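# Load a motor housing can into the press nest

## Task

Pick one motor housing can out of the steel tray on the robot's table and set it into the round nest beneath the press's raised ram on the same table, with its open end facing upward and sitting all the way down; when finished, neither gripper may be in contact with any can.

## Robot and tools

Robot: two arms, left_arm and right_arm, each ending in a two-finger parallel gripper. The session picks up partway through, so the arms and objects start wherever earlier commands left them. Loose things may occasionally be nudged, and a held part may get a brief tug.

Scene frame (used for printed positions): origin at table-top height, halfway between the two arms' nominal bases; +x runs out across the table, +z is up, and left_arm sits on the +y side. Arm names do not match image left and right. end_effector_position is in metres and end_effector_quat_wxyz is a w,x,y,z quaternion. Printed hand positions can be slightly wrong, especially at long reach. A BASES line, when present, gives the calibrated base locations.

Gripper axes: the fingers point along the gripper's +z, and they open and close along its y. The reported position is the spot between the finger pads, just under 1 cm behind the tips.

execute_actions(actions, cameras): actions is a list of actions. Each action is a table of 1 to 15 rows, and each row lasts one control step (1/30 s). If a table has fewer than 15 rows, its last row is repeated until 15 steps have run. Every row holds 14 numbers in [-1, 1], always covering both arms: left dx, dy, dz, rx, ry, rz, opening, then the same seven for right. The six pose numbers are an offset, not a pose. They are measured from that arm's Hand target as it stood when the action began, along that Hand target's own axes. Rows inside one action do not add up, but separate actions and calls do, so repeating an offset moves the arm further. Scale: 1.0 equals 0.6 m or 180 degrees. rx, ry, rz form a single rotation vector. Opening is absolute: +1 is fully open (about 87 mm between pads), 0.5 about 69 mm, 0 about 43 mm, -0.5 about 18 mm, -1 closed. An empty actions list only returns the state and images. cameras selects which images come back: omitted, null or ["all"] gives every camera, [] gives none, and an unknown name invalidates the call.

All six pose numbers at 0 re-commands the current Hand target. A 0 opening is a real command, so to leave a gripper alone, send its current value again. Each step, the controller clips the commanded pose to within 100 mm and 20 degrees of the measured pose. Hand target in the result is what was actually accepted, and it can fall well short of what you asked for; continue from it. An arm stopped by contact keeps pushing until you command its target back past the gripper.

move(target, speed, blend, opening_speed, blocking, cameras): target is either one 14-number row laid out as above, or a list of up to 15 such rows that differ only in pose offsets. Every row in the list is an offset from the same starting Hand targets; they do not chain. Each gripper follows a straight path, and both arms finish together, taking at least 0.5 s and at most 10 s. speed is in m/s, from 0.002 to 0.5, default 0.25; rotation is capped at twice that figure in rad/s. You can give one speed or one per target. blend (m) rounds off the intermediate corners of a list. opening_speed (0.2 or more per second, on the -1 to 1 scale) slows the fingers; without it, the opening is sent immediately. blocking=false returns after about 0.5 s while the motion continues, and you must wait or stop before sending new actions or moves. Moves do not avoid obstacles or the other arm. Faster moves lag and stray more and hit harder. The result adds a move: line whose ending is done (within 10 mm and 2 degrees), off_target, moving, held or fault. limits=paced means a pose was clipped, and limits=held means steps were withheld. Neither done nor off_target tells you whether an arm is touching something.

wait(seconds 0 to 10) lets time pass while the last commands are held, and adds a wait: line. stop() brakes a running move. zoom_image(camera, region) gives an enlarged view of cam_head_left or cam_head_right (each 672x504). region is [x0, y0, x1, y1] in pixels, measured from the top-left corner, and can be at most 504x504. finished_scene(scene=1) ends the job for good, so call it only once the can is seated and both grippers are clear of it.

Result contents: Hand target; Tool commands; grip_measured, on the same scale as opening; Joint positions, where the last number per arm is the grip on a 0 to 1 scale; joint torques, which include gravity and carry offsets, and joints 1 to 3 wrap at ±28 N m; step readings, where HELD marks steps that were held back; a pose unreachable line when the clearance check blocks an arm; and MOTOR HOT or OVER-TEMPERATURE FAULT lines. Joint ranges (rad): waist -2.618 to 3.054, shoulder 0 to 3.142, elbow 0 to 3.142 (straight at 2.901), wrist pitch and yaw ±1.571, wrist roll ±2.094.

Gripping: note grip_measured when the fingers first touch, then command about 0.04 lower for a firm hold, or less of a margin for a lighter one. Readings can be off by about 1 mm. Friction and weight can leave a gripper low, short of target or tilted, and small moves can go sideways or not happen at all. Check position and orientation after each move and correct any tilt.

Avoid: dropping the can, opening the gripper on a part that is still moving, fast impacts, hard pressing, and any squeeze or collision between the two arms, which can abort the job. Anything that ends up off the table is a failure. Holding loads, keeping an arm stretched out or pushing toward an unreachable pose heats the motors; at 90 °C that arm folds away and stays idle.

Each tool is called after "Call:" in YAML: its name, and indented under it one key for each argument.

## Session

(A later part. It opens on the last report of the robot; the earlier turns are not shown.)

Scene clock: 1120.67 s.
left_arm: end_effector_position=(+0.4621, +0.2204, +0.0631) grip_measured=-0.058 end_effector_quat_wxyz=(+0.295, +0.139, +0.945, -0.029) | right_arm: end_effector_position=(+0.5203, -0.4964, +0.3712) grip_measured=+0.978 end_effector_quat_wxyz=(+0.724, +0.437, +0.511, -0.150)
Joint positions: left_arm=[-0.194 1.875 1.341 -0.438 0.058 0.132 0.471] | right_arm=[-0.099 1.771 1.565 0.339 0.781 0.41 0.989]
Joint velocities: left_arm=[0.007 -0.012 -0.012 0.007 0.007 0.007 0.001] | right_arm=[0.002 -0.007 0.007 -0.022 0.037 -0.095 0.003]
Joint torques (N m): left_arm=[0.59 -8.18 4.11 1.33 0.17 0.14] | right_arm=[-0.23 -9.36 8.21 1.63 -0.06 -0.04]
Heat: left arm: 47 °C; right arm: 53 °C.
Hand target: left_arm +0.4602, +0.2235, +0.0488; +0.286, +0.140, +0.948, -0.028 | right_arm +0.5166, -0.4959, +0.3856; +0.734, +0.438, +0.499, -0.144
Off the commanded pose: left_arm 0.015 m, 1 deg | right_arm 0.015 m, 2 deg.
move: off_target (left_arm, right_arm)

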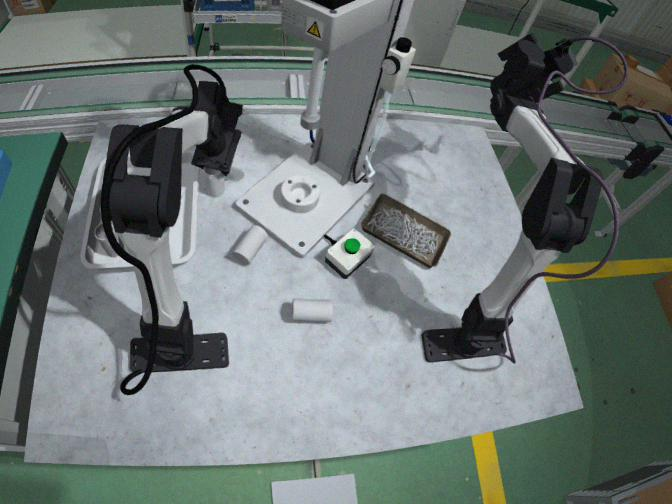

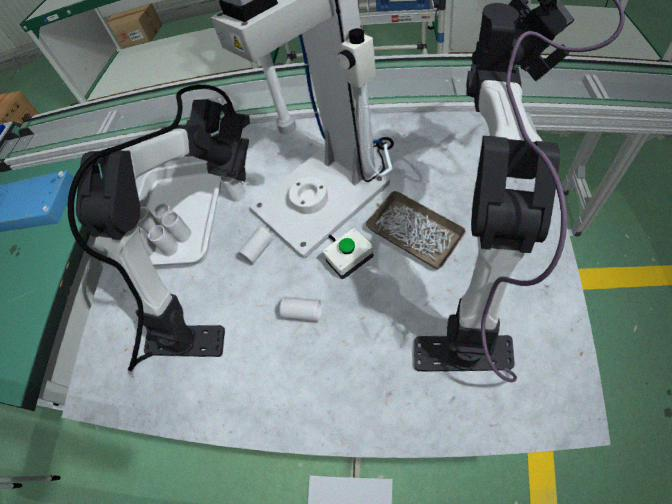

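Call:
move:
  target: [-0.0118,0,-0.0162,0,0,0,-0.22,0,0,0,0,0,0,1]
  speed: 0.03
  cameras: []

Call:
move:
  target: [0,0,0,0,0,0,1,0,0,0,0,0,0,1]
  opening_speed: 0.5

Call:
zoom_image:
  camera: "cam_head_left"
  region: [160, 120, 260, 220]

Call:
zoom_image:
  camera: "cam_head_right"
  region: [180, 120, 280, 220]

Scene clock: 1124.67 s.
left_arm: end_effector_position=(+0.4612, +0.2205, +0.0629) grip_measured=-0.058 end_effector_quat_wxyz=(+0.293, +0.139, +0.946, -0.029) | right_arm: end_effector_position=(+0.5203, -0.4964, +0.3712) grip_measured=+0.978 end_effector_quat_wxyz=(+0.724, +0.437, +0.511, -0.150)
Joint positions: left_arm=[-0.194 1.875 1.342 -0.444 0.058 0.132 0.471] | right_arm=[-0.099 1.771 1.565 0.339 0.781 0.41 0.989]
Joint velocities: left_arm=[-0.002 -0.027 -0.017 -0.007 0.022 -0.037 -0.001] | right_arm=[-0.002 0.002 0.002 0.051 0.007 -0.022 -0.008]
Joint torques (N m): left_arm=[0.46 -9.25 6.82 0.92 0.15 0.15] | right_arm=[-0.23 -9.36 8.21 1.63 -0.06 -0.04]
Heat: left arm: 47 °C; right arm: 53 °C.
Hand target: left_arm +0.4608, +0.2228, +0.0609; +0.286, +0.140, +0.948, -0.028 | right_arm +0.5166, -0.4959, +0.3856; +0.734, +0.438, +0.499, -0.144
Off the commanded pose: left_arm 0.003 m, 1 deg | right_arm 0.015 m, 2 deg.
move: off_target (right_arm)
No camera images: "cameras" was empty.

Scene clock: 1127.33 s.
left_arm: end_effector_position=(+0.4595, +0.2197, +0.0622) grip_measured=+0.971 end_effector_quat_wxyz=(+0.289, +0.139, +0.947, -0.032) | right_arm: end_effector_position=(+0.5203, -0.4964, +0.3712) grip_measured=+0.978 end_effector_quat_wxyz=(+0.724, +0.437, +0.511, -0.150)
Joint positions: left_arm=[-0.194 1.875 1.342 -0.451 0.064 0.132 0.986] | right_arm=[-0.099 1.771 1.565 0.339 0.781 0.41 0.989]
Joint velocities: left_arm=[0.022 0.007 -0.017 0.022 -0.051 -0.007 -0.013] | right_arm=[-0.002 0.002 0.012 -0.007 0.037 -0.037 -0.018]
Joint torques (N m): left_arm=[0.43 -9.26 6.74 1 0.11 0.15] | right_arm=[-0.23 -9.35 8.21 1.63 -0.06 -0.04]
Heat: left arm: 46 °C; right arm: 53 °C.
Hand target: left_arm +0.4608, +0.2229, +0.0609; +0.286, +0.140, +0.948, -0.028 | right_arm +0.5166, -0.4959, +0.3856; +0.734, +0.438, +0.499, -0.144
Off the commanded pose: left_arm 0.004 m, 1 deg | right_arm 0.015 m, 2 deg.
move: off_target (right_arm)

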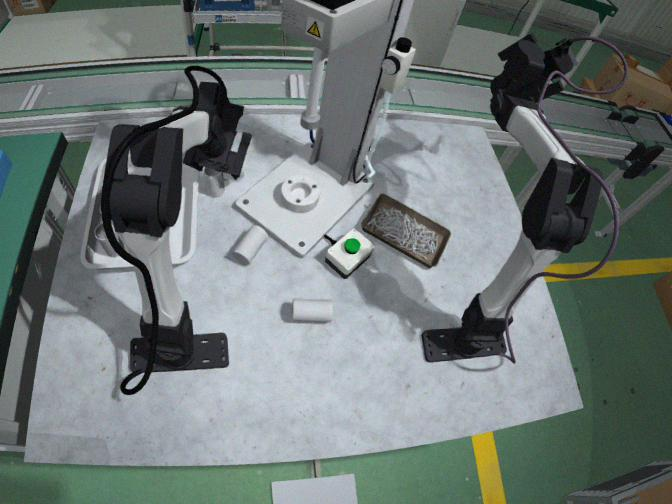

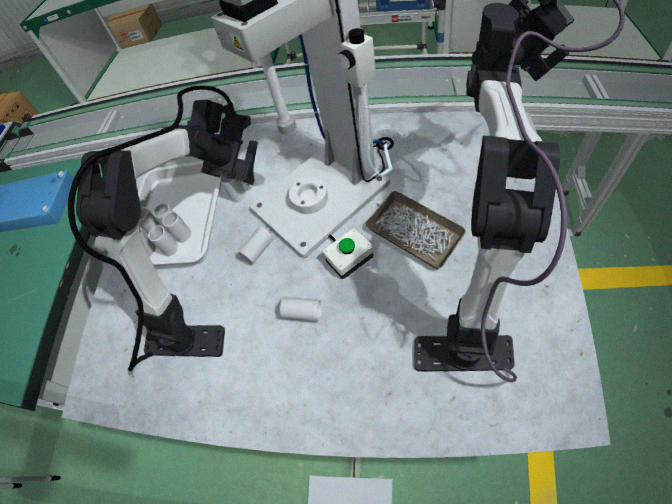

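Scaled by 5.040.

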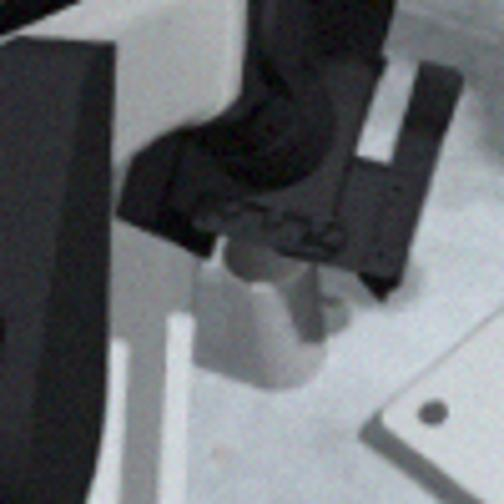

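Scaled by 5.040.

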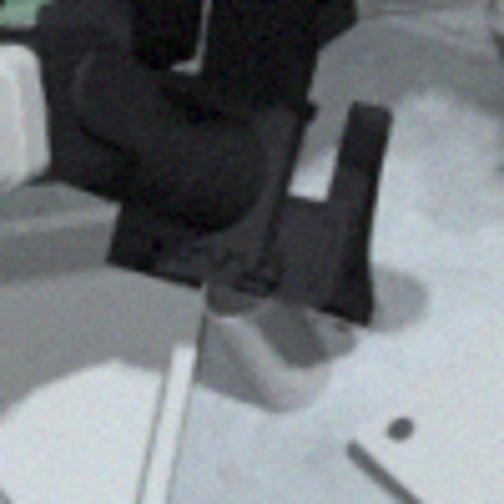

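Call:
move:
  target: [0,0,-0.167,0,0,0,1,0,0,0,0,0,0,1]
  speed: 0.1
  cameras: []

Call:
move:
  target: [0.072,-0.005,0.058,0,-0.178,0,1,0,0,0,0,0,0,1]
  speed: 0.15

Call:
zoom_image:
  camera: "cam_head_left"
  region: [140, 100, 280, 240]

Call:
zoom_image:
  camera: "cam_head_right"
  region: [160, 100, 300, 240]

Scene clock: 1137.43 s.
left_arm: end_effector_position=(+0.4048, +0.2323, +0.1283) grip_measured=+0.972 end_effector_quat_wxyz=(+0.266, +0.139, +0.953, -0.030) | right_arm: end_effector_position=(+0.5203, -0.4964, +0.3712) grip_measured=+0.978 end_effector_quat_wxyz=(+0.724, +0.437, +0.511, -0.150)
Joint positions: left_arm=[-0.181 1.662 1.372 -0.742 0.067 0.143 0.986] | right_arm=[-0.099 1.771 1.565 0.339 0.781 0.41 0.989]
Joint velocities: left_arm=[0.012 -0.002 0.012 -0.051 0.007 0.022 -0.008] | right_arm=[-0.007 -0.007 0.007 0.037 -0.007 -0.051 0.003]
Joint torques (N m): left_arm=[0.69 -11.08 8.34 0.9 0.12 0.17] | right_arm=[-0.23 -9.35 8.21 1.63 -0.06 -0.04]
Heat: left arm: 46 °C; right arm: 53 °C.
Hand target: left_arm +0.4087, +0.2351, +0.1462; +0.286, +0.140, +0.948, -0.028 | right_arm +0.5166, -0.4959, +0.3856; +0.734, +0.438, +0.499, -0.144
Off the commanded pose: left_arm 0.017 m, 2 deg | right_arm 0.015 m, 2 deg.
move: off_target (left_arm, right_arm)
No camera images: "cameras" was empty.

Scene clock: 1140.17 s.
left_arm: end_effector_position=(+0.3893, +0.2396, +0.0917) grip_measured=+0.972 end_effector_quat_wxyz=(+0.527, +0.135, +0.837, -0.061) | right_arm: end_effector_position=(+0.5203, -0.4964, +0.3712) grip_measured=+0.978 end_effector_quat_wxyz=(+0.724, +0.437, +0.511, -0.150)
Joint positions: left_arm=[-0.104 1.31 0.531 0.316 0.202 0.144 0.986] | right_arm=[-0.099 1.771 1.565 0.339 0.781 0.41 0.989]
Joint velocities: left_arm=[-0.012 -0.012 -0.002 -0.037 -0.081 0.007 -0.018] | right_arm=[-0.002 -0.002 0.007 -0.022 0.007 -0.051 -0.013]
Joint torques (N m): left_arm=[0.72 -6.19 5.24 1.67 0.23 -0.06] | right_arm=[-0.23 -9.36 8.21 1.63 -0.06 -0.04]
Heat: left arm: 46 °C; right arm: 53 °C.
Hand target: left_arm +0.3897, +0.2399, +0.0966; +0.536, +0.131, +0.832, -0.065 | right_arm +0.5166, -0.4959, +0.3856; +0.734, +0.438, +0.499, -0.144
Off the commanded pose: left_arm 0.003 m, 2 deg | right_arm 0.015 m, 2 deg.
move: off_target (right_arm)

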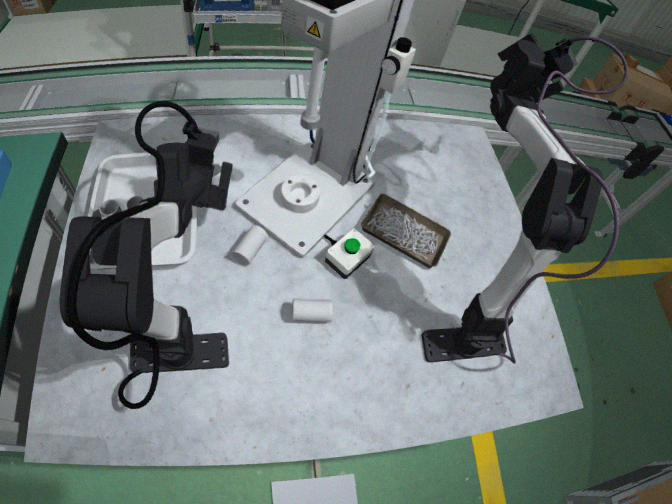

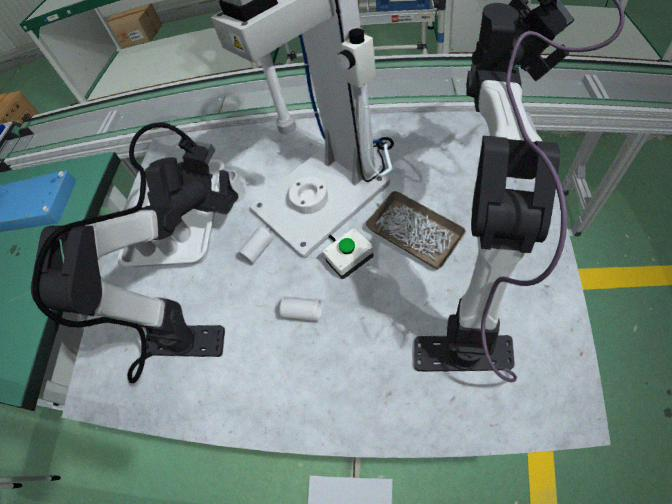

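Scaled by 3.600.

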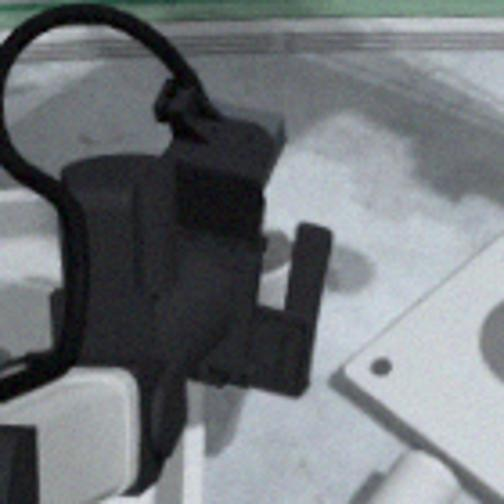

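Scaled by 3.600.

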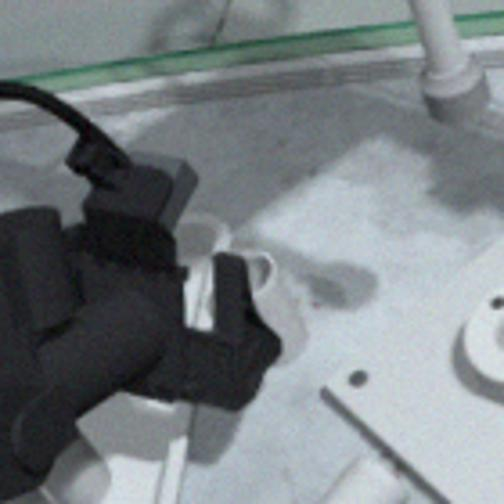

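Call:
zoom_image:
  camera: "cam_head_right"
  region: [200, 150, 260, 210]

Call:
zoom_image:
  camera: "cam_head_left"
  region: [190, 140, 250, 220]

Scaled by 8.400.

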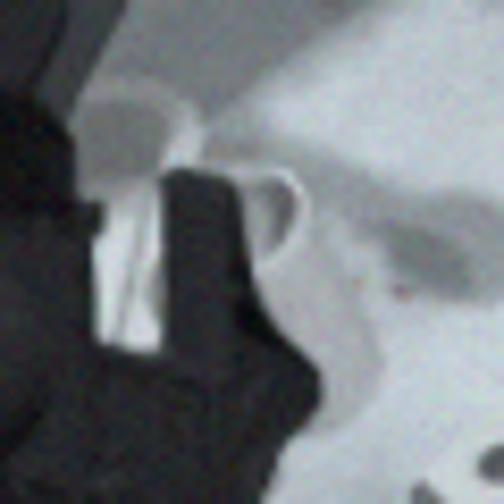

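Scaled by 6.300.

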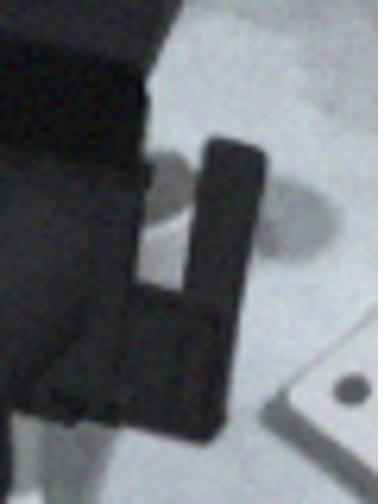

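Call:
move:
  target: [-0.001,0.008,0.08,0,0,0,1,0,0,0,0,0,0,1]
  speed: 0.06

Call:
zoom_image:
  camera: "cam_head_right"
  region: [190, 130, 270, 210]

Call:
zoom_image:
  camera: "cam_head_left"
  region: [180, 130, 260, 210]

Scene clock: 1156.23 s.
left_arm: end_effector_position=(+0.4220, +0.2365, +0.0658) grip_measured=+0.972 end_effector_quat_wxyz=(+0.522, +0.132, +0.840, -0.064) | right_arm: end_effector_position=(+0.5203, -0.4964, +0.3712) grip_measured=+0.978 end_effector_quat_wxyz=(+0.724, +0.437, +0.511, -0.150)
Joint positions: left_arm=[-0.108 1.531 0.593 0.465 0.199 0.135 0.986] | right_arm=[-0.099 1.771 1.565 0.339 0.781 0.41 0.989]
Joint velocities: left_arm=[0.022 -0.002 0.012 0.051 -0.022 0.037 0.008] | right_arm=[-0.022 -0.002 -0.002 0.051 -0.022 0.007 -0.003]
Joint torques (N m): left_arm=[-0.61 -5.18 7.77 1.72 0.14 -0.04] | right_arm=[-0.21 -9.36 8.21 1.63 -0.06 -0.04]
Heat: left arm: 45 °C; right arm: 53 °C.
Hand target: left_arm +0.4331, +0.2327, +0.0758; +0.536, +0.131, +0.831, -0.066 | right_arm +0.5166, -0.4959, +0.3856; +0.734, +0.438, +0.499, -0.144
Off the commanded pose: left_arm 0.017 m, 2 deg | right_arm 0.015 m, 2 deg.
move: off_target (left_arm, right_arm)

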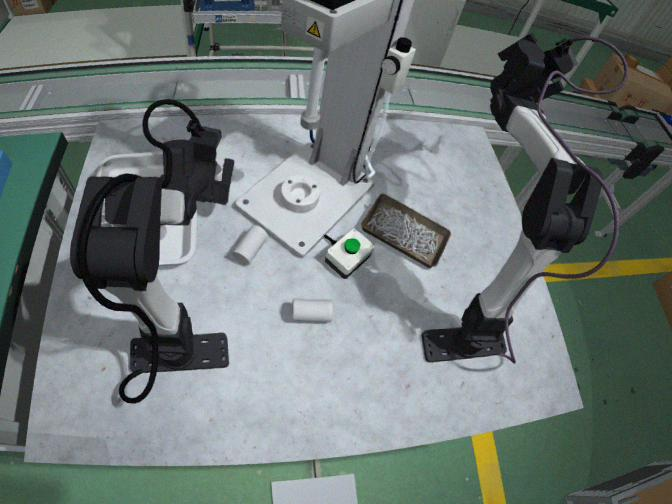

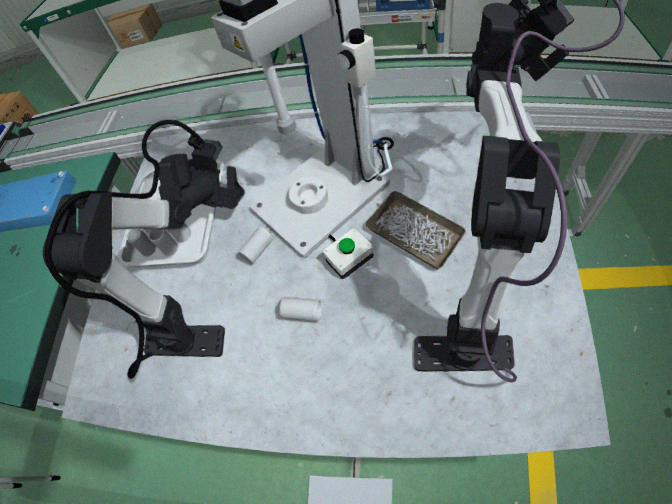

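Scaled by 6.300.

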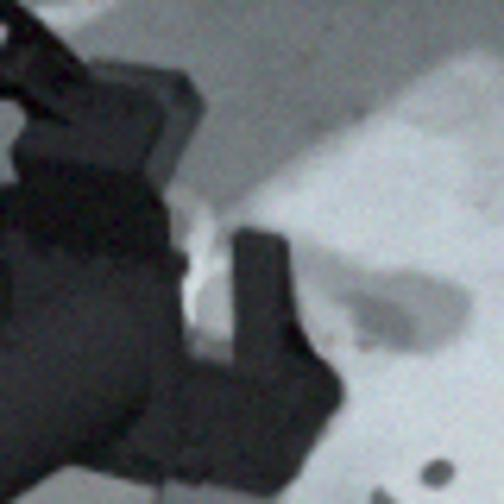

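Scaled by 6.300.

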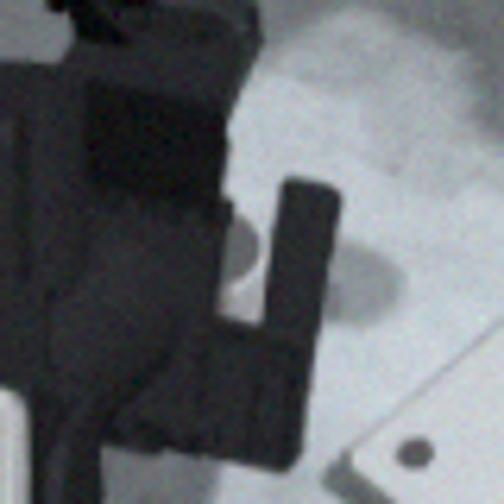

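Call:
move:
  target: [-0.017,0.008,0.074,0,0,0,1,0,0,0,0,0,0,1]
  speed: 0.06

Call:
zoom_image:
  camera: "cam_head_right"
  region: [190, 120, 270, 200]

Call:
zoom_image:
  camera: "cam_head_left"
  region: [180, 120, 260, 200]

Scene clock: 1161.87 s.
left_arm: end_effector_position=(+0.4660, +0.2391, +0.0551) grip_measured=+0.972 end_effector_quat_wxyz=(+0.520, +0.122, +0.844, -0.047) | right_arm: end_effector_position=(+0.5203, -0.4964, +0.3712) grip_measured=+0.978 end_effector_quat_wxyz=(+0.724, +0.437, +0.511, -0.150)
Joint positions: left_arm=[-0.113 1.719 0.746 0.495 0.155 0.133 0.986] | right_arm=[-0.099 1.771 1.565 0.339 0.781 0.41 0.989]
Joint velocities: left_arm=[0.007 0.002 0.007 0.037 -0.007 0.007 -0.013] | right_arm=[-0.002 -0.012 0.007 0.022 0.051 0.007 -0.024]
Joint torques (N m): left_arm=[-1.54 -6.6 7.65 1.81 0.4 -0.11] | right_arm=[-0.23 -9.36 8.21 1.63 -0.06 -0.04]
Heat: left arm: 46 °C; right arm: 53 °C.
Hand target: left_arm +0.4771, +0.2250, +0.0653; +0.536, +0.131, +0.832, -0.066 | right_arm +0.5166, -0.4959, +0.3856; +0.734, +0.438, +0.499, -0.144
Off the commanded pose: left_arm 0.022 m, 3 deg | right_arm 0.015 m, 2 deg.
move: off_target (left_arm, right_arm)

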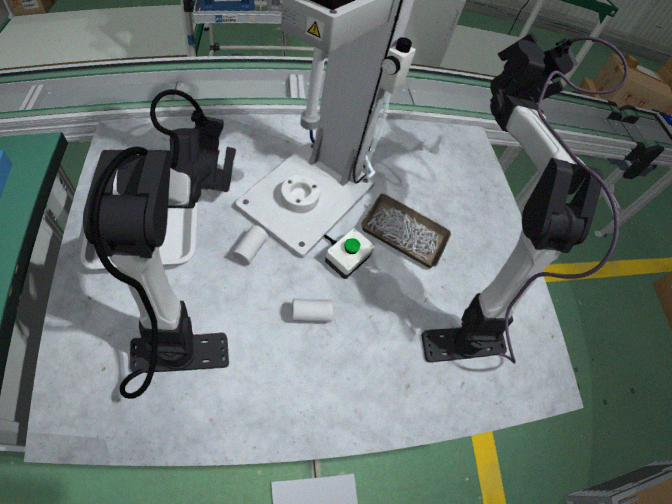

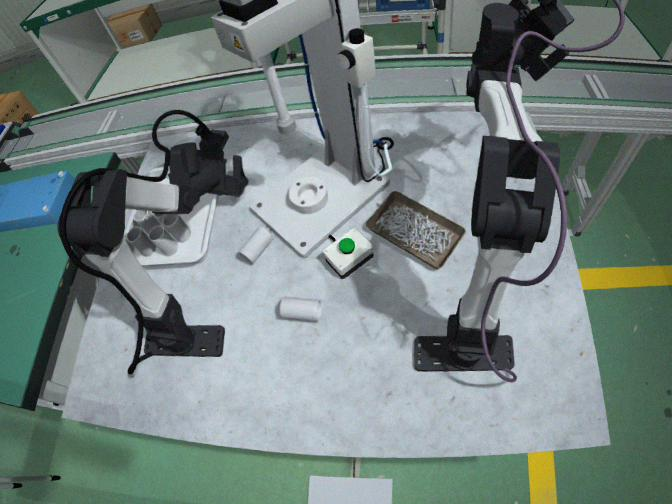

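Scaled by 6.300.

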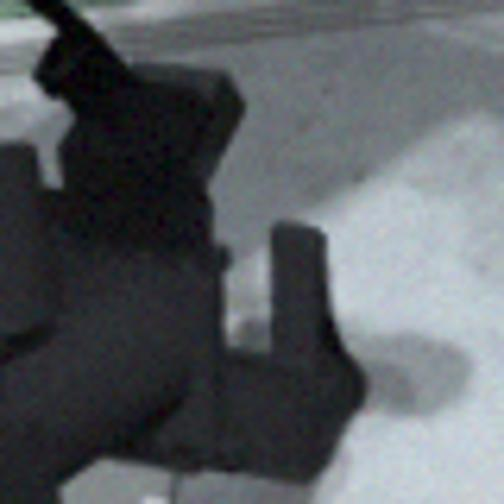

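Scaled by 6.300.

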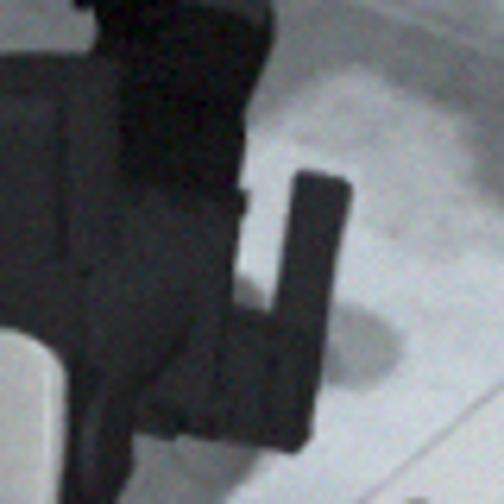

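Call:
move:
  target: [0,0,0,0,0,0,-0.22,0,0,0,0,0,0,1]
  opening_speed: 0.5

Call:
zoom_image:
  camera: "cam_head_right"
  region: [190, 120, 270, 200]

Call:
zoom_image:
  camera: "cam_head_left"
  region: [180, 120, 260, 200]

Scene clock: 1176.57 s.
left_arm: end_effector_position=(+0.4674, +0.2430, +0.0558) grip_measured=+0.386 end_effector_quat_wxyz=(+0.522, +0.102, +0.846, -0.038) | right_arm: end_effector_position=(+0.5203, -0.4964, +0.3712) grip_measured=+0.978 end_effector_quat_wxyz=(+0.724, +0.437, +0.511, -0.150)
Joint positions: left_arm=[-0.118 1.719 0.746 0.5 0.114 0.104 0.693] | right_arm=[-0.099 1.771 1.565 0.339 0.781 0.41 0.989]
Joint velocities: left_arm=[-0.012 0.017 0.017 -0.007 -0.007 -0.007 0.007] | right_arm=[0.012 0.007 0.007 0.037 -0.051 0.007 0.008]
Joint torques (N m): left_arm=[-1.11 -6.63 7.5 1.74 0.69 0.22] | right_arm=[-0.23 -9.35 8.21 1.63 -0.06 -0.04]
Heat: left arm: 48 °C; right arm: 53 °C.
Hand target: left_arm +0.4771, +0.2249, +0.0654; +0.536, +0.131, +0.832, -0.066 | right_arm +0.5166, -0.4959, +0.3856; +0.734, +0.438, +0.499, -0.144
Off the commanded pose: left_arm 0.023 m, 5 deg | right_arm 0.015 m, 2 deg.
move: off_target (left_arm, right_arm)

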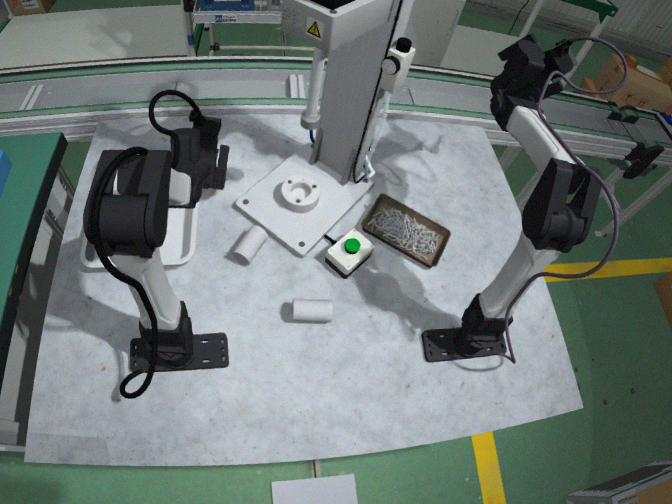

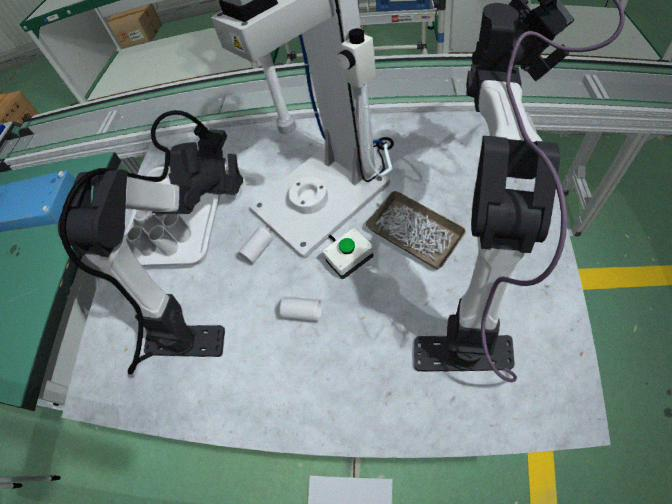

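Scaled by 6.300.

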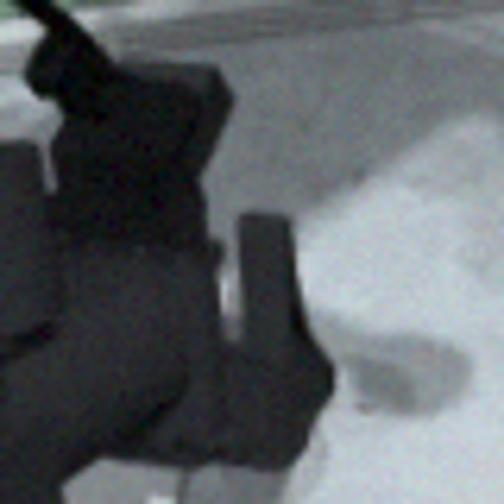

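Scaled by 6.300.

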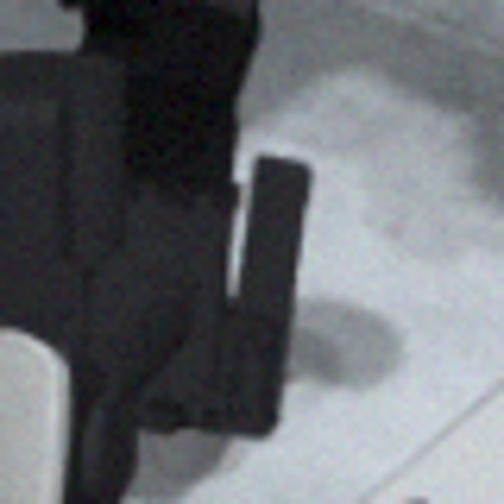

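Call:
move:
  target: [0,0,0,0,0,0,1,0,0,0,0,0,0,1]
  opening_speed: 0.6

Call:
zoom_image:
  camera: "cam_head_right"
  region: [190, 120, 270, 200]

Scene clock: 1186.27 s.
left_arm: end_effector_position=(+0.4660, +0.2335, +0.0563) grip_measured=+0.972 end_effector_quat_wxyz=(+0.522, +0.118, +0.843, -0.057) | right_arm: end_effector_position=(+0.5203, -0.4964, +0.3712) grip_measured=+0.978 end_effector_quat_wxyz=(+0.724, +0.437, +0.511, -0.150)
Joint positions: left_arm=[-0.122 1.719 0.746 0.5 0.16 0.111 0.986] | right_arm=[-0.099 1.771 1.565 0.339 0.781 0.41 0.989]
Joint velocities: left_arm=[0.012 -0.022 -0.002 -0.11 -0.022 -0.037 0.013] | right_arm=[0.002 -0.007 -0.017 -0.081 0.007 -0.022 -0.008]
Joint torques (N m): left_arm=[-0.81 -6.48 7.68 1.75 0.35 0.12] | right_arm=[-0.23 -9.36 8.21 1.63 -0.06 -0.04]
Heat: left arm: 48 °C; right arm: 53 °C.
Hand target: left_arm +0.4771, +0.2248, +0.0653; +0.536, +0.131, +0.832, -0.066 | right_arm +0.5166, -0.4959, +0.3856; +0.734, +0.438, +0.499, -0.144
Off the commanded pose: left_arm 0.017 m, 3 deg | right_arm 0.015 m, 2 deg.
move: off_target (left_arm, right_arm)

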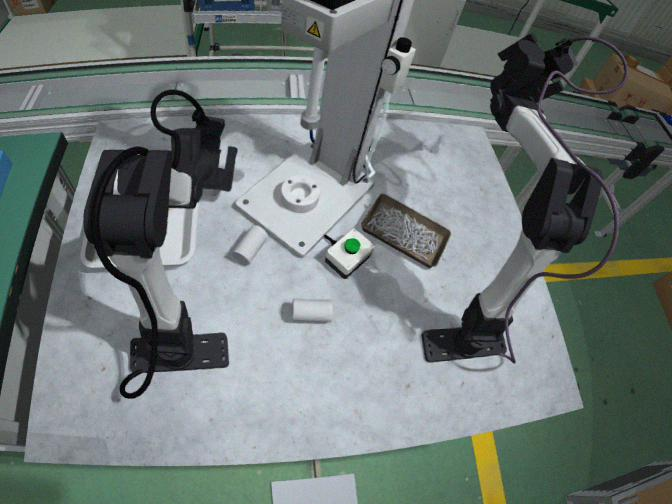

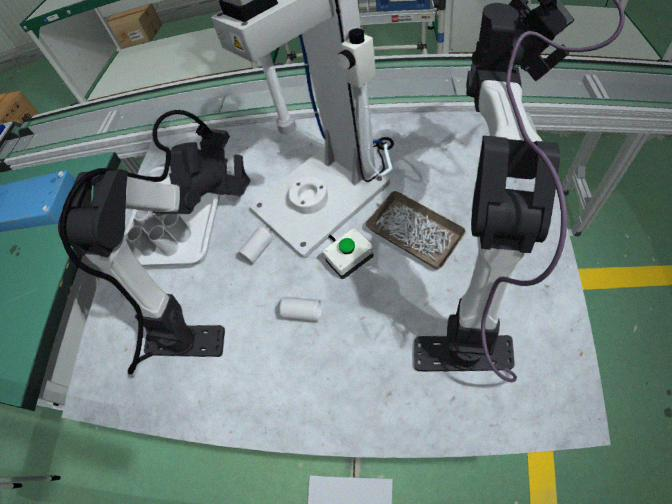

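Scaled by 6.300.

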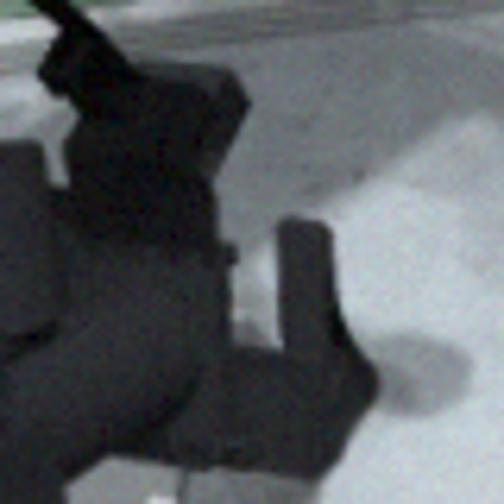

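Call:
move:
  target:
    - [-0.018,0.001,-0.009,0,0,0,1,0,0,0,0,0,0,1]
    - [-0.021,-0.022,-0.004,0,0,0,1,0,0,0,0,0,0,1]
  speed: 0.04

Call:
zoom_image:
  camera: "cam_head_right"
  region: [190, 120, 270, 200]

Call:
zoom_image:
  camera: "cam_head_left"
  region: [180, 120, 260, 200]

Scene clock: 1191.27 s.
left_arm: end_effector_position=(+0.4704, +0.2300, +0.0607) grip_measured=+0.972 end_effector_quat_wxyz=(+0.522, +0.116, +0.844, -0.040) | right_arm: end_effector_position=(+0.5203, -0.4964, +0.3712) grip_measured=+0.978 end_effector_quat_wxyz=(+0.724, +0.437, +0.511, -0.150)
Joint positions: left_arm=[-0.152 1.719 0.771 0.477 0.101 0.111 0.986] | right_arm=[-0.099 1.771 1.565 0.339 0.781 0.41 0.989]
Joint velocities: left_arm=[-0.007 0.002 0.022 0.066 -0.051 0.007 0.008] | right_arm=[-0.002 -0.017 -0.007 -0.066 -0.095 -0.051 -0.013]
Joint torques (N m): left_arm=[-2.06 -9.73 7.62 1.48 0.53 -0.1] | right_arm=[-0.23 -9.36 8.2 1.63 -0.06 -0.04]
Heat: left arm: 48 °C; right arm: 53 °C.
Hand target: left_arm +0.4764, +0.2106, +0.0773; +0.536, +0.130, +0.832, -0.067 | right_arm +0.5166, -0.4959, +0.3856; +0.734, +0.438, +0.499, -0.144
Off the commanded pose: left_arm 0.026 m, 4 deg | right_arm 0.015 m, 2 deg.
move: off_target (left_arm, right_arm)

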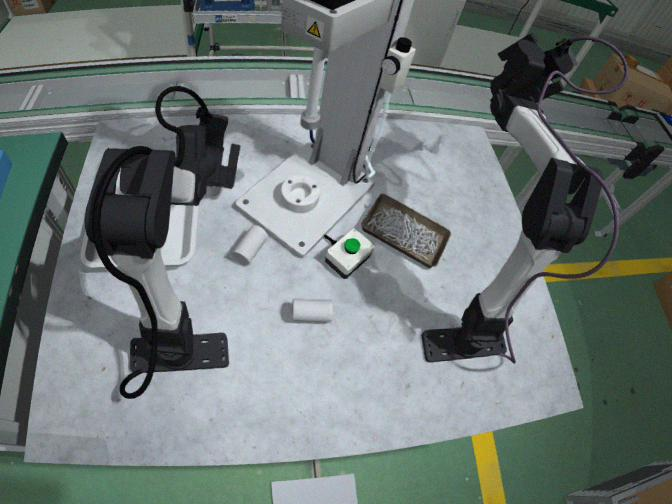

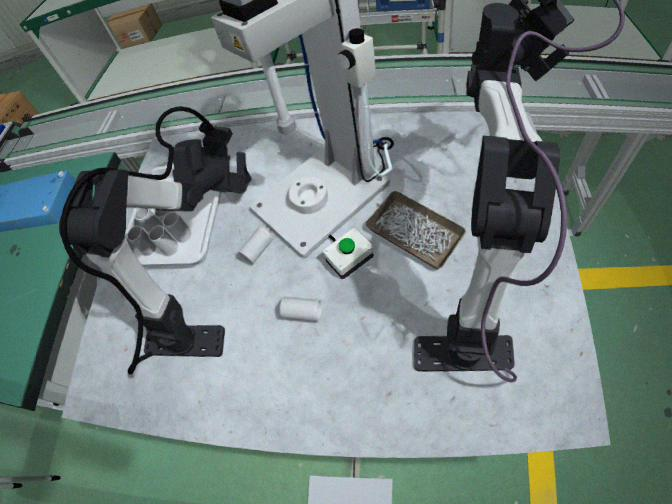

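Scaled by 6.300.

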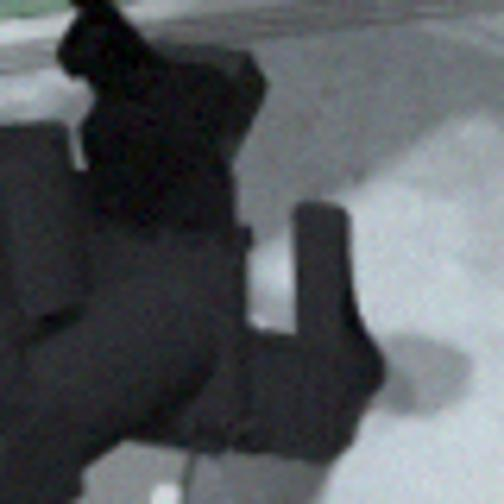

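Scaled by 6.300.

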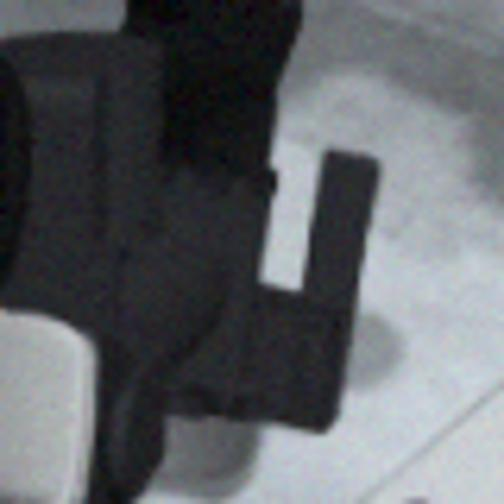

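Call:
execute_actions:
  actions: []

Call:
zoom_image:
  camera: "cam_head_left"
  region: [140, 110, 340, 260]

Call:
zoom_image:
  camera: "cam_head_right"
  region: [140, 110, 340, 260]

Scene clock: 1206.63 s.
left_arm: end_effector_position=(+0.4705, +0.2301, +0.0607) grip_measured=+0.972 end_effector_quat_wxyz=(+0.522, +0.115, +0.844, -0.040) | right_arm: end_effector_position=(+0.5203, -0.4964, +0.3712) grip_measured=+0.978 end_effector_quat_wxyz=(+0.724, +0.437, +0.511, -0.150)
Joint positions: left_arm=[-0.152 1.719 0.771 0.477 0.101 0.111 0.986] | right_arm=[-0.099 1.771 1.565 0.339 0.781 0.41 0.989]
Joint velocities: left_arm=[-0.017 -0.017 -0.012 -0.11 -0.022 -0.007 0.018] | right_arm=[-0.002 -0.022 -0.012 -0.081 0.022 0.051 -0.029]
Joint torques (N m): left_arm=[-2.03 -9.65 7.47 1.51 0.53 -0.11] | right_arm=[-0.23 -9.36 8.21 1.63 -0.06 -0.04]
Heat: left arm: 47 °C; right arm: 53 °C.
Hand target: left_arm +0.4764, +0.2107, +0.0774; +0.536, +0.130, +0.832, -0.067 | right_arm +0.5166, -0.4959, +0.3856; +0.734, +0.438, +0.499, -0.144
Tool commands: left_gripper/opening=+1.0 right_gripper/opening=+1.0
Off the commanded pose: left_arm 0.026 m, 4 deg | right_arm 0.015 m, 2 deg.

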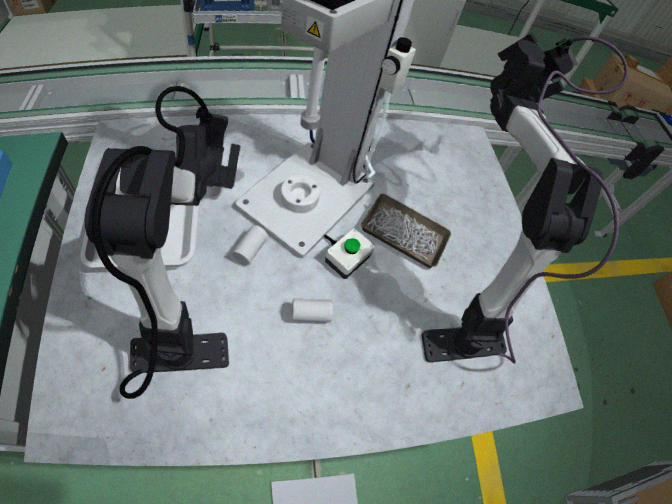

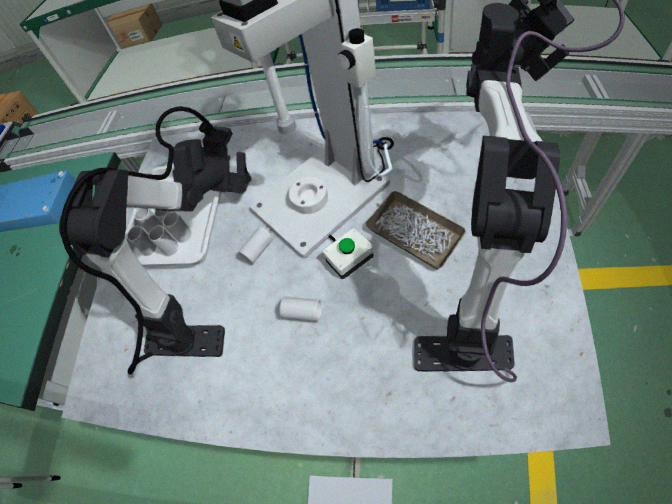

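Scaled by 2.520.

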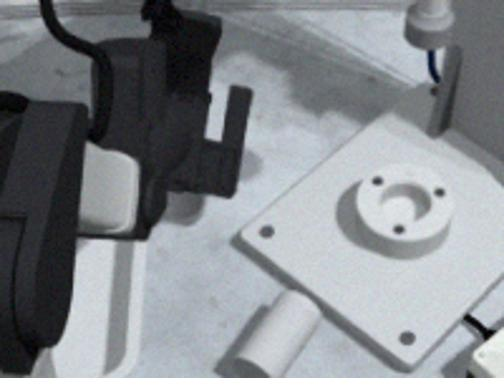

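Scaled by 2.520.

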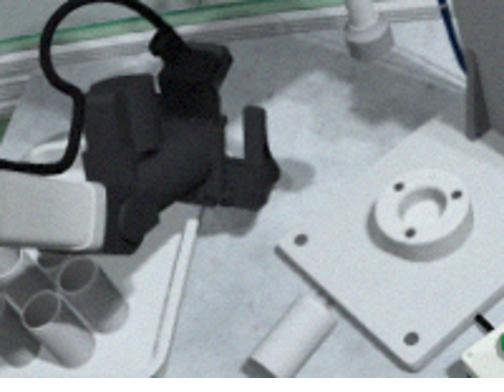

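Call:
move:
  target:
    - [0.02,0.027,-0.01,0,0,0,1,0,0,0,0,0,0,1]
    - [0.012,0.013,-0.276,0,0,0,1,0,0,0,0,0,0,1]
  speed: 0.06

Call:
zoom_image:
  camera: "cam_head_left"
  region: [140, 110, 340, 260]

Call:
zoom_image:
  camera: "cam_head_right"
  region: [140, 110, 340, 260]

Scene clock: 1216.50 s.
left_arm: end_effector_position=(+0.3346, +0.2592, +0.1474) grip_measured=+0.972 end_effector_quat_wxyz=(+0.538, +0.129, +0.831, -0.063) | right_arm: end_effector_position=(+0.5203, -0.4964, +0.3712) grip_measured=+0.978 end_effector_quat_wxyz=(+0.724, +0.437, +0.511, -0.150)
Joint positions: left_arm=[-0.007 0.919 0.545 -0.071 0.287 0.171 0.986] | right_arm=[-0.099 1.771 1.565 0.339 0.781 0.41 0.989]
Joint velocities: left_arm=[-0.007 0.007 -0.012 0.007 -0.037 0.007 -0.008] | right_arm=[-0.002 -0.002 -0.017 0.11 0.051 0.007 -0.018]
Joint torques (N m): left_arm=[0.76 -3.37 5.81 1.45 0.27 0.16] | right_arm=[-0.23 -9.36 8.23 1.63 -0.06 -0.04]
Heat: left arm: 46 °C; right arm: 53 °C.
Hand target: left_arm +0.3312, +0.2600, +0.1450; +0.536, +0.132, +0.832, -0.064 | right_arm +0.5166, -0.4959, +0.3856; +0.734, +0.438, +0.499, -0.144
Off the commanded pose: left_arm 0.008 m, 1 deg | right_arm 0.015 m, 2 deg.
move: off_target (right_arm)

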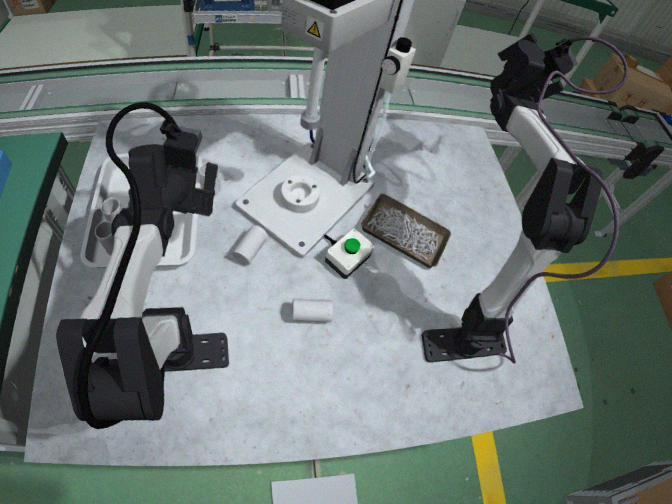

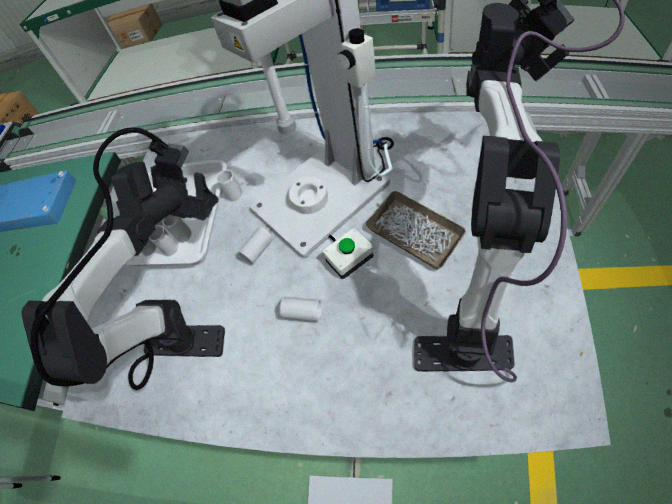

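Scaled by 2.520.

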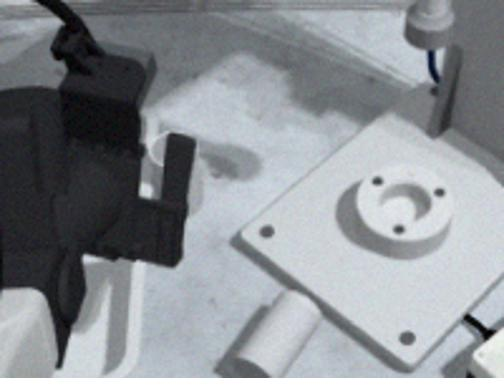

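Scaled by 2.520.

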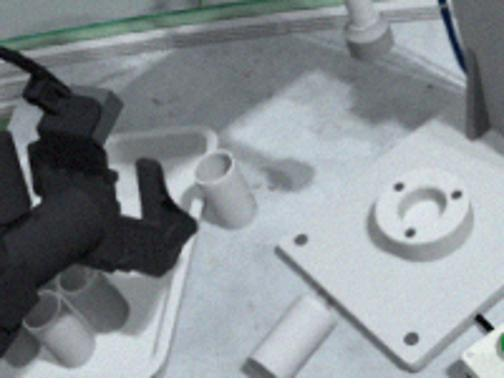

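Call:
move:
  target: [-0.159,0.032,0.188,0,0.178,-0.003,1,0,0,0,0,0,0,1]
  speed: 0.12

Call:
zoom_image:
  camera: "cam_head_left"
  region: [140, 110, 340, 260]

Call:
zoom_image:
  camera: "cam_head_right"
  region: [140, 110, 340, 260]

Scene clock: 1241.90 s.
left_arm: end_effector_position=(+0.4713, +0.2375, +0.1756) grip_measured=+0.972 end_effector_quat_wxyz=(+0.285, +0.138, +0.948, -0.033) | right_arm: end_effector_position=(+0.5203, -0.4964, +0.3712) grip_measured=+0.978 end_effector_quat_wxyz=(+0.724, +0.437, +0.511, -0.150)
Joint positions: left_arm=[-0.144 1.895 1.829 -0.929 0.092 0.171 0.986] | right_arm=[-0.099 1.771 1.565 0.339 0.781 0.41 0.989]
Joint velocities: left_arm=[-0.012 0.002 -0.007 -0.007 -0.007 -0.007 -0.003] | right_arm=[-0.007 -0.012 -0.002 -0.007 -0.066 -0.022 -0.003]
Joint torques (N m): left_arm=[-0.68 -8.99 8.55 0.92 0.07 -0.06] | right_arm=[-0.23 -9.36 8.23 1.62 -0.06 -0.04]
Heat: left arm: 47 °C; right arm: 53 °C.
Hand target: left_arm +0.4753, +0.2356, +0.1781; +0.286, +0.137, +0.948, -0.030 | right_arm +0.5166, -0.4959, +0.3856; +0.734, +0.438, +0.499, -0.144
Off the commanded pose: left_arm 0.010 m, 1 deg | right_arm 0.015 m, 2 deg.
move: off_target (right_arm)

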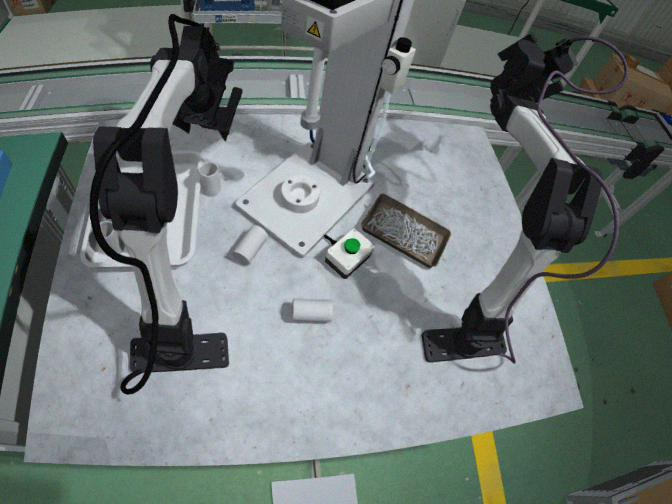

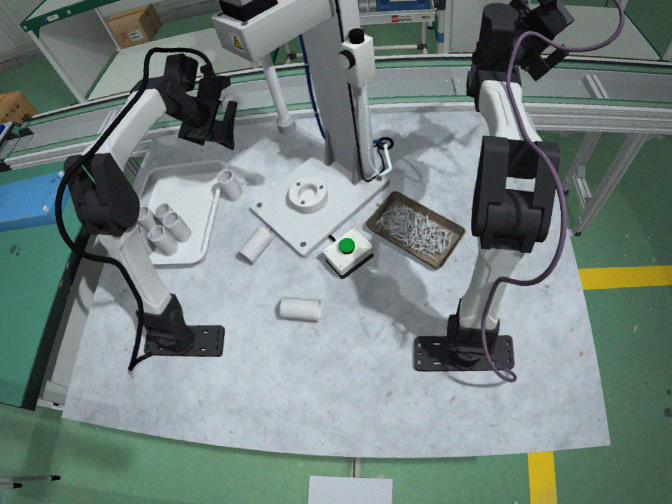

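Scaled by 2.520.

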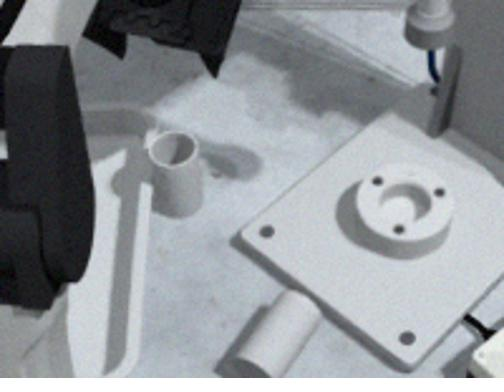

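Scaled by 2.520.

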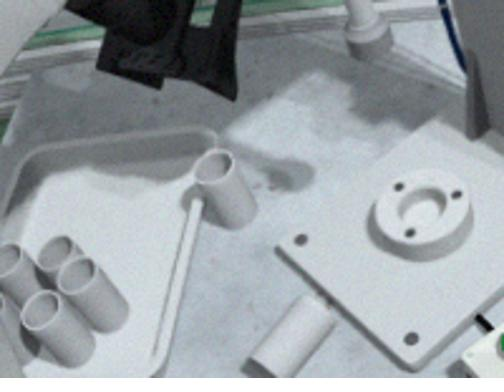

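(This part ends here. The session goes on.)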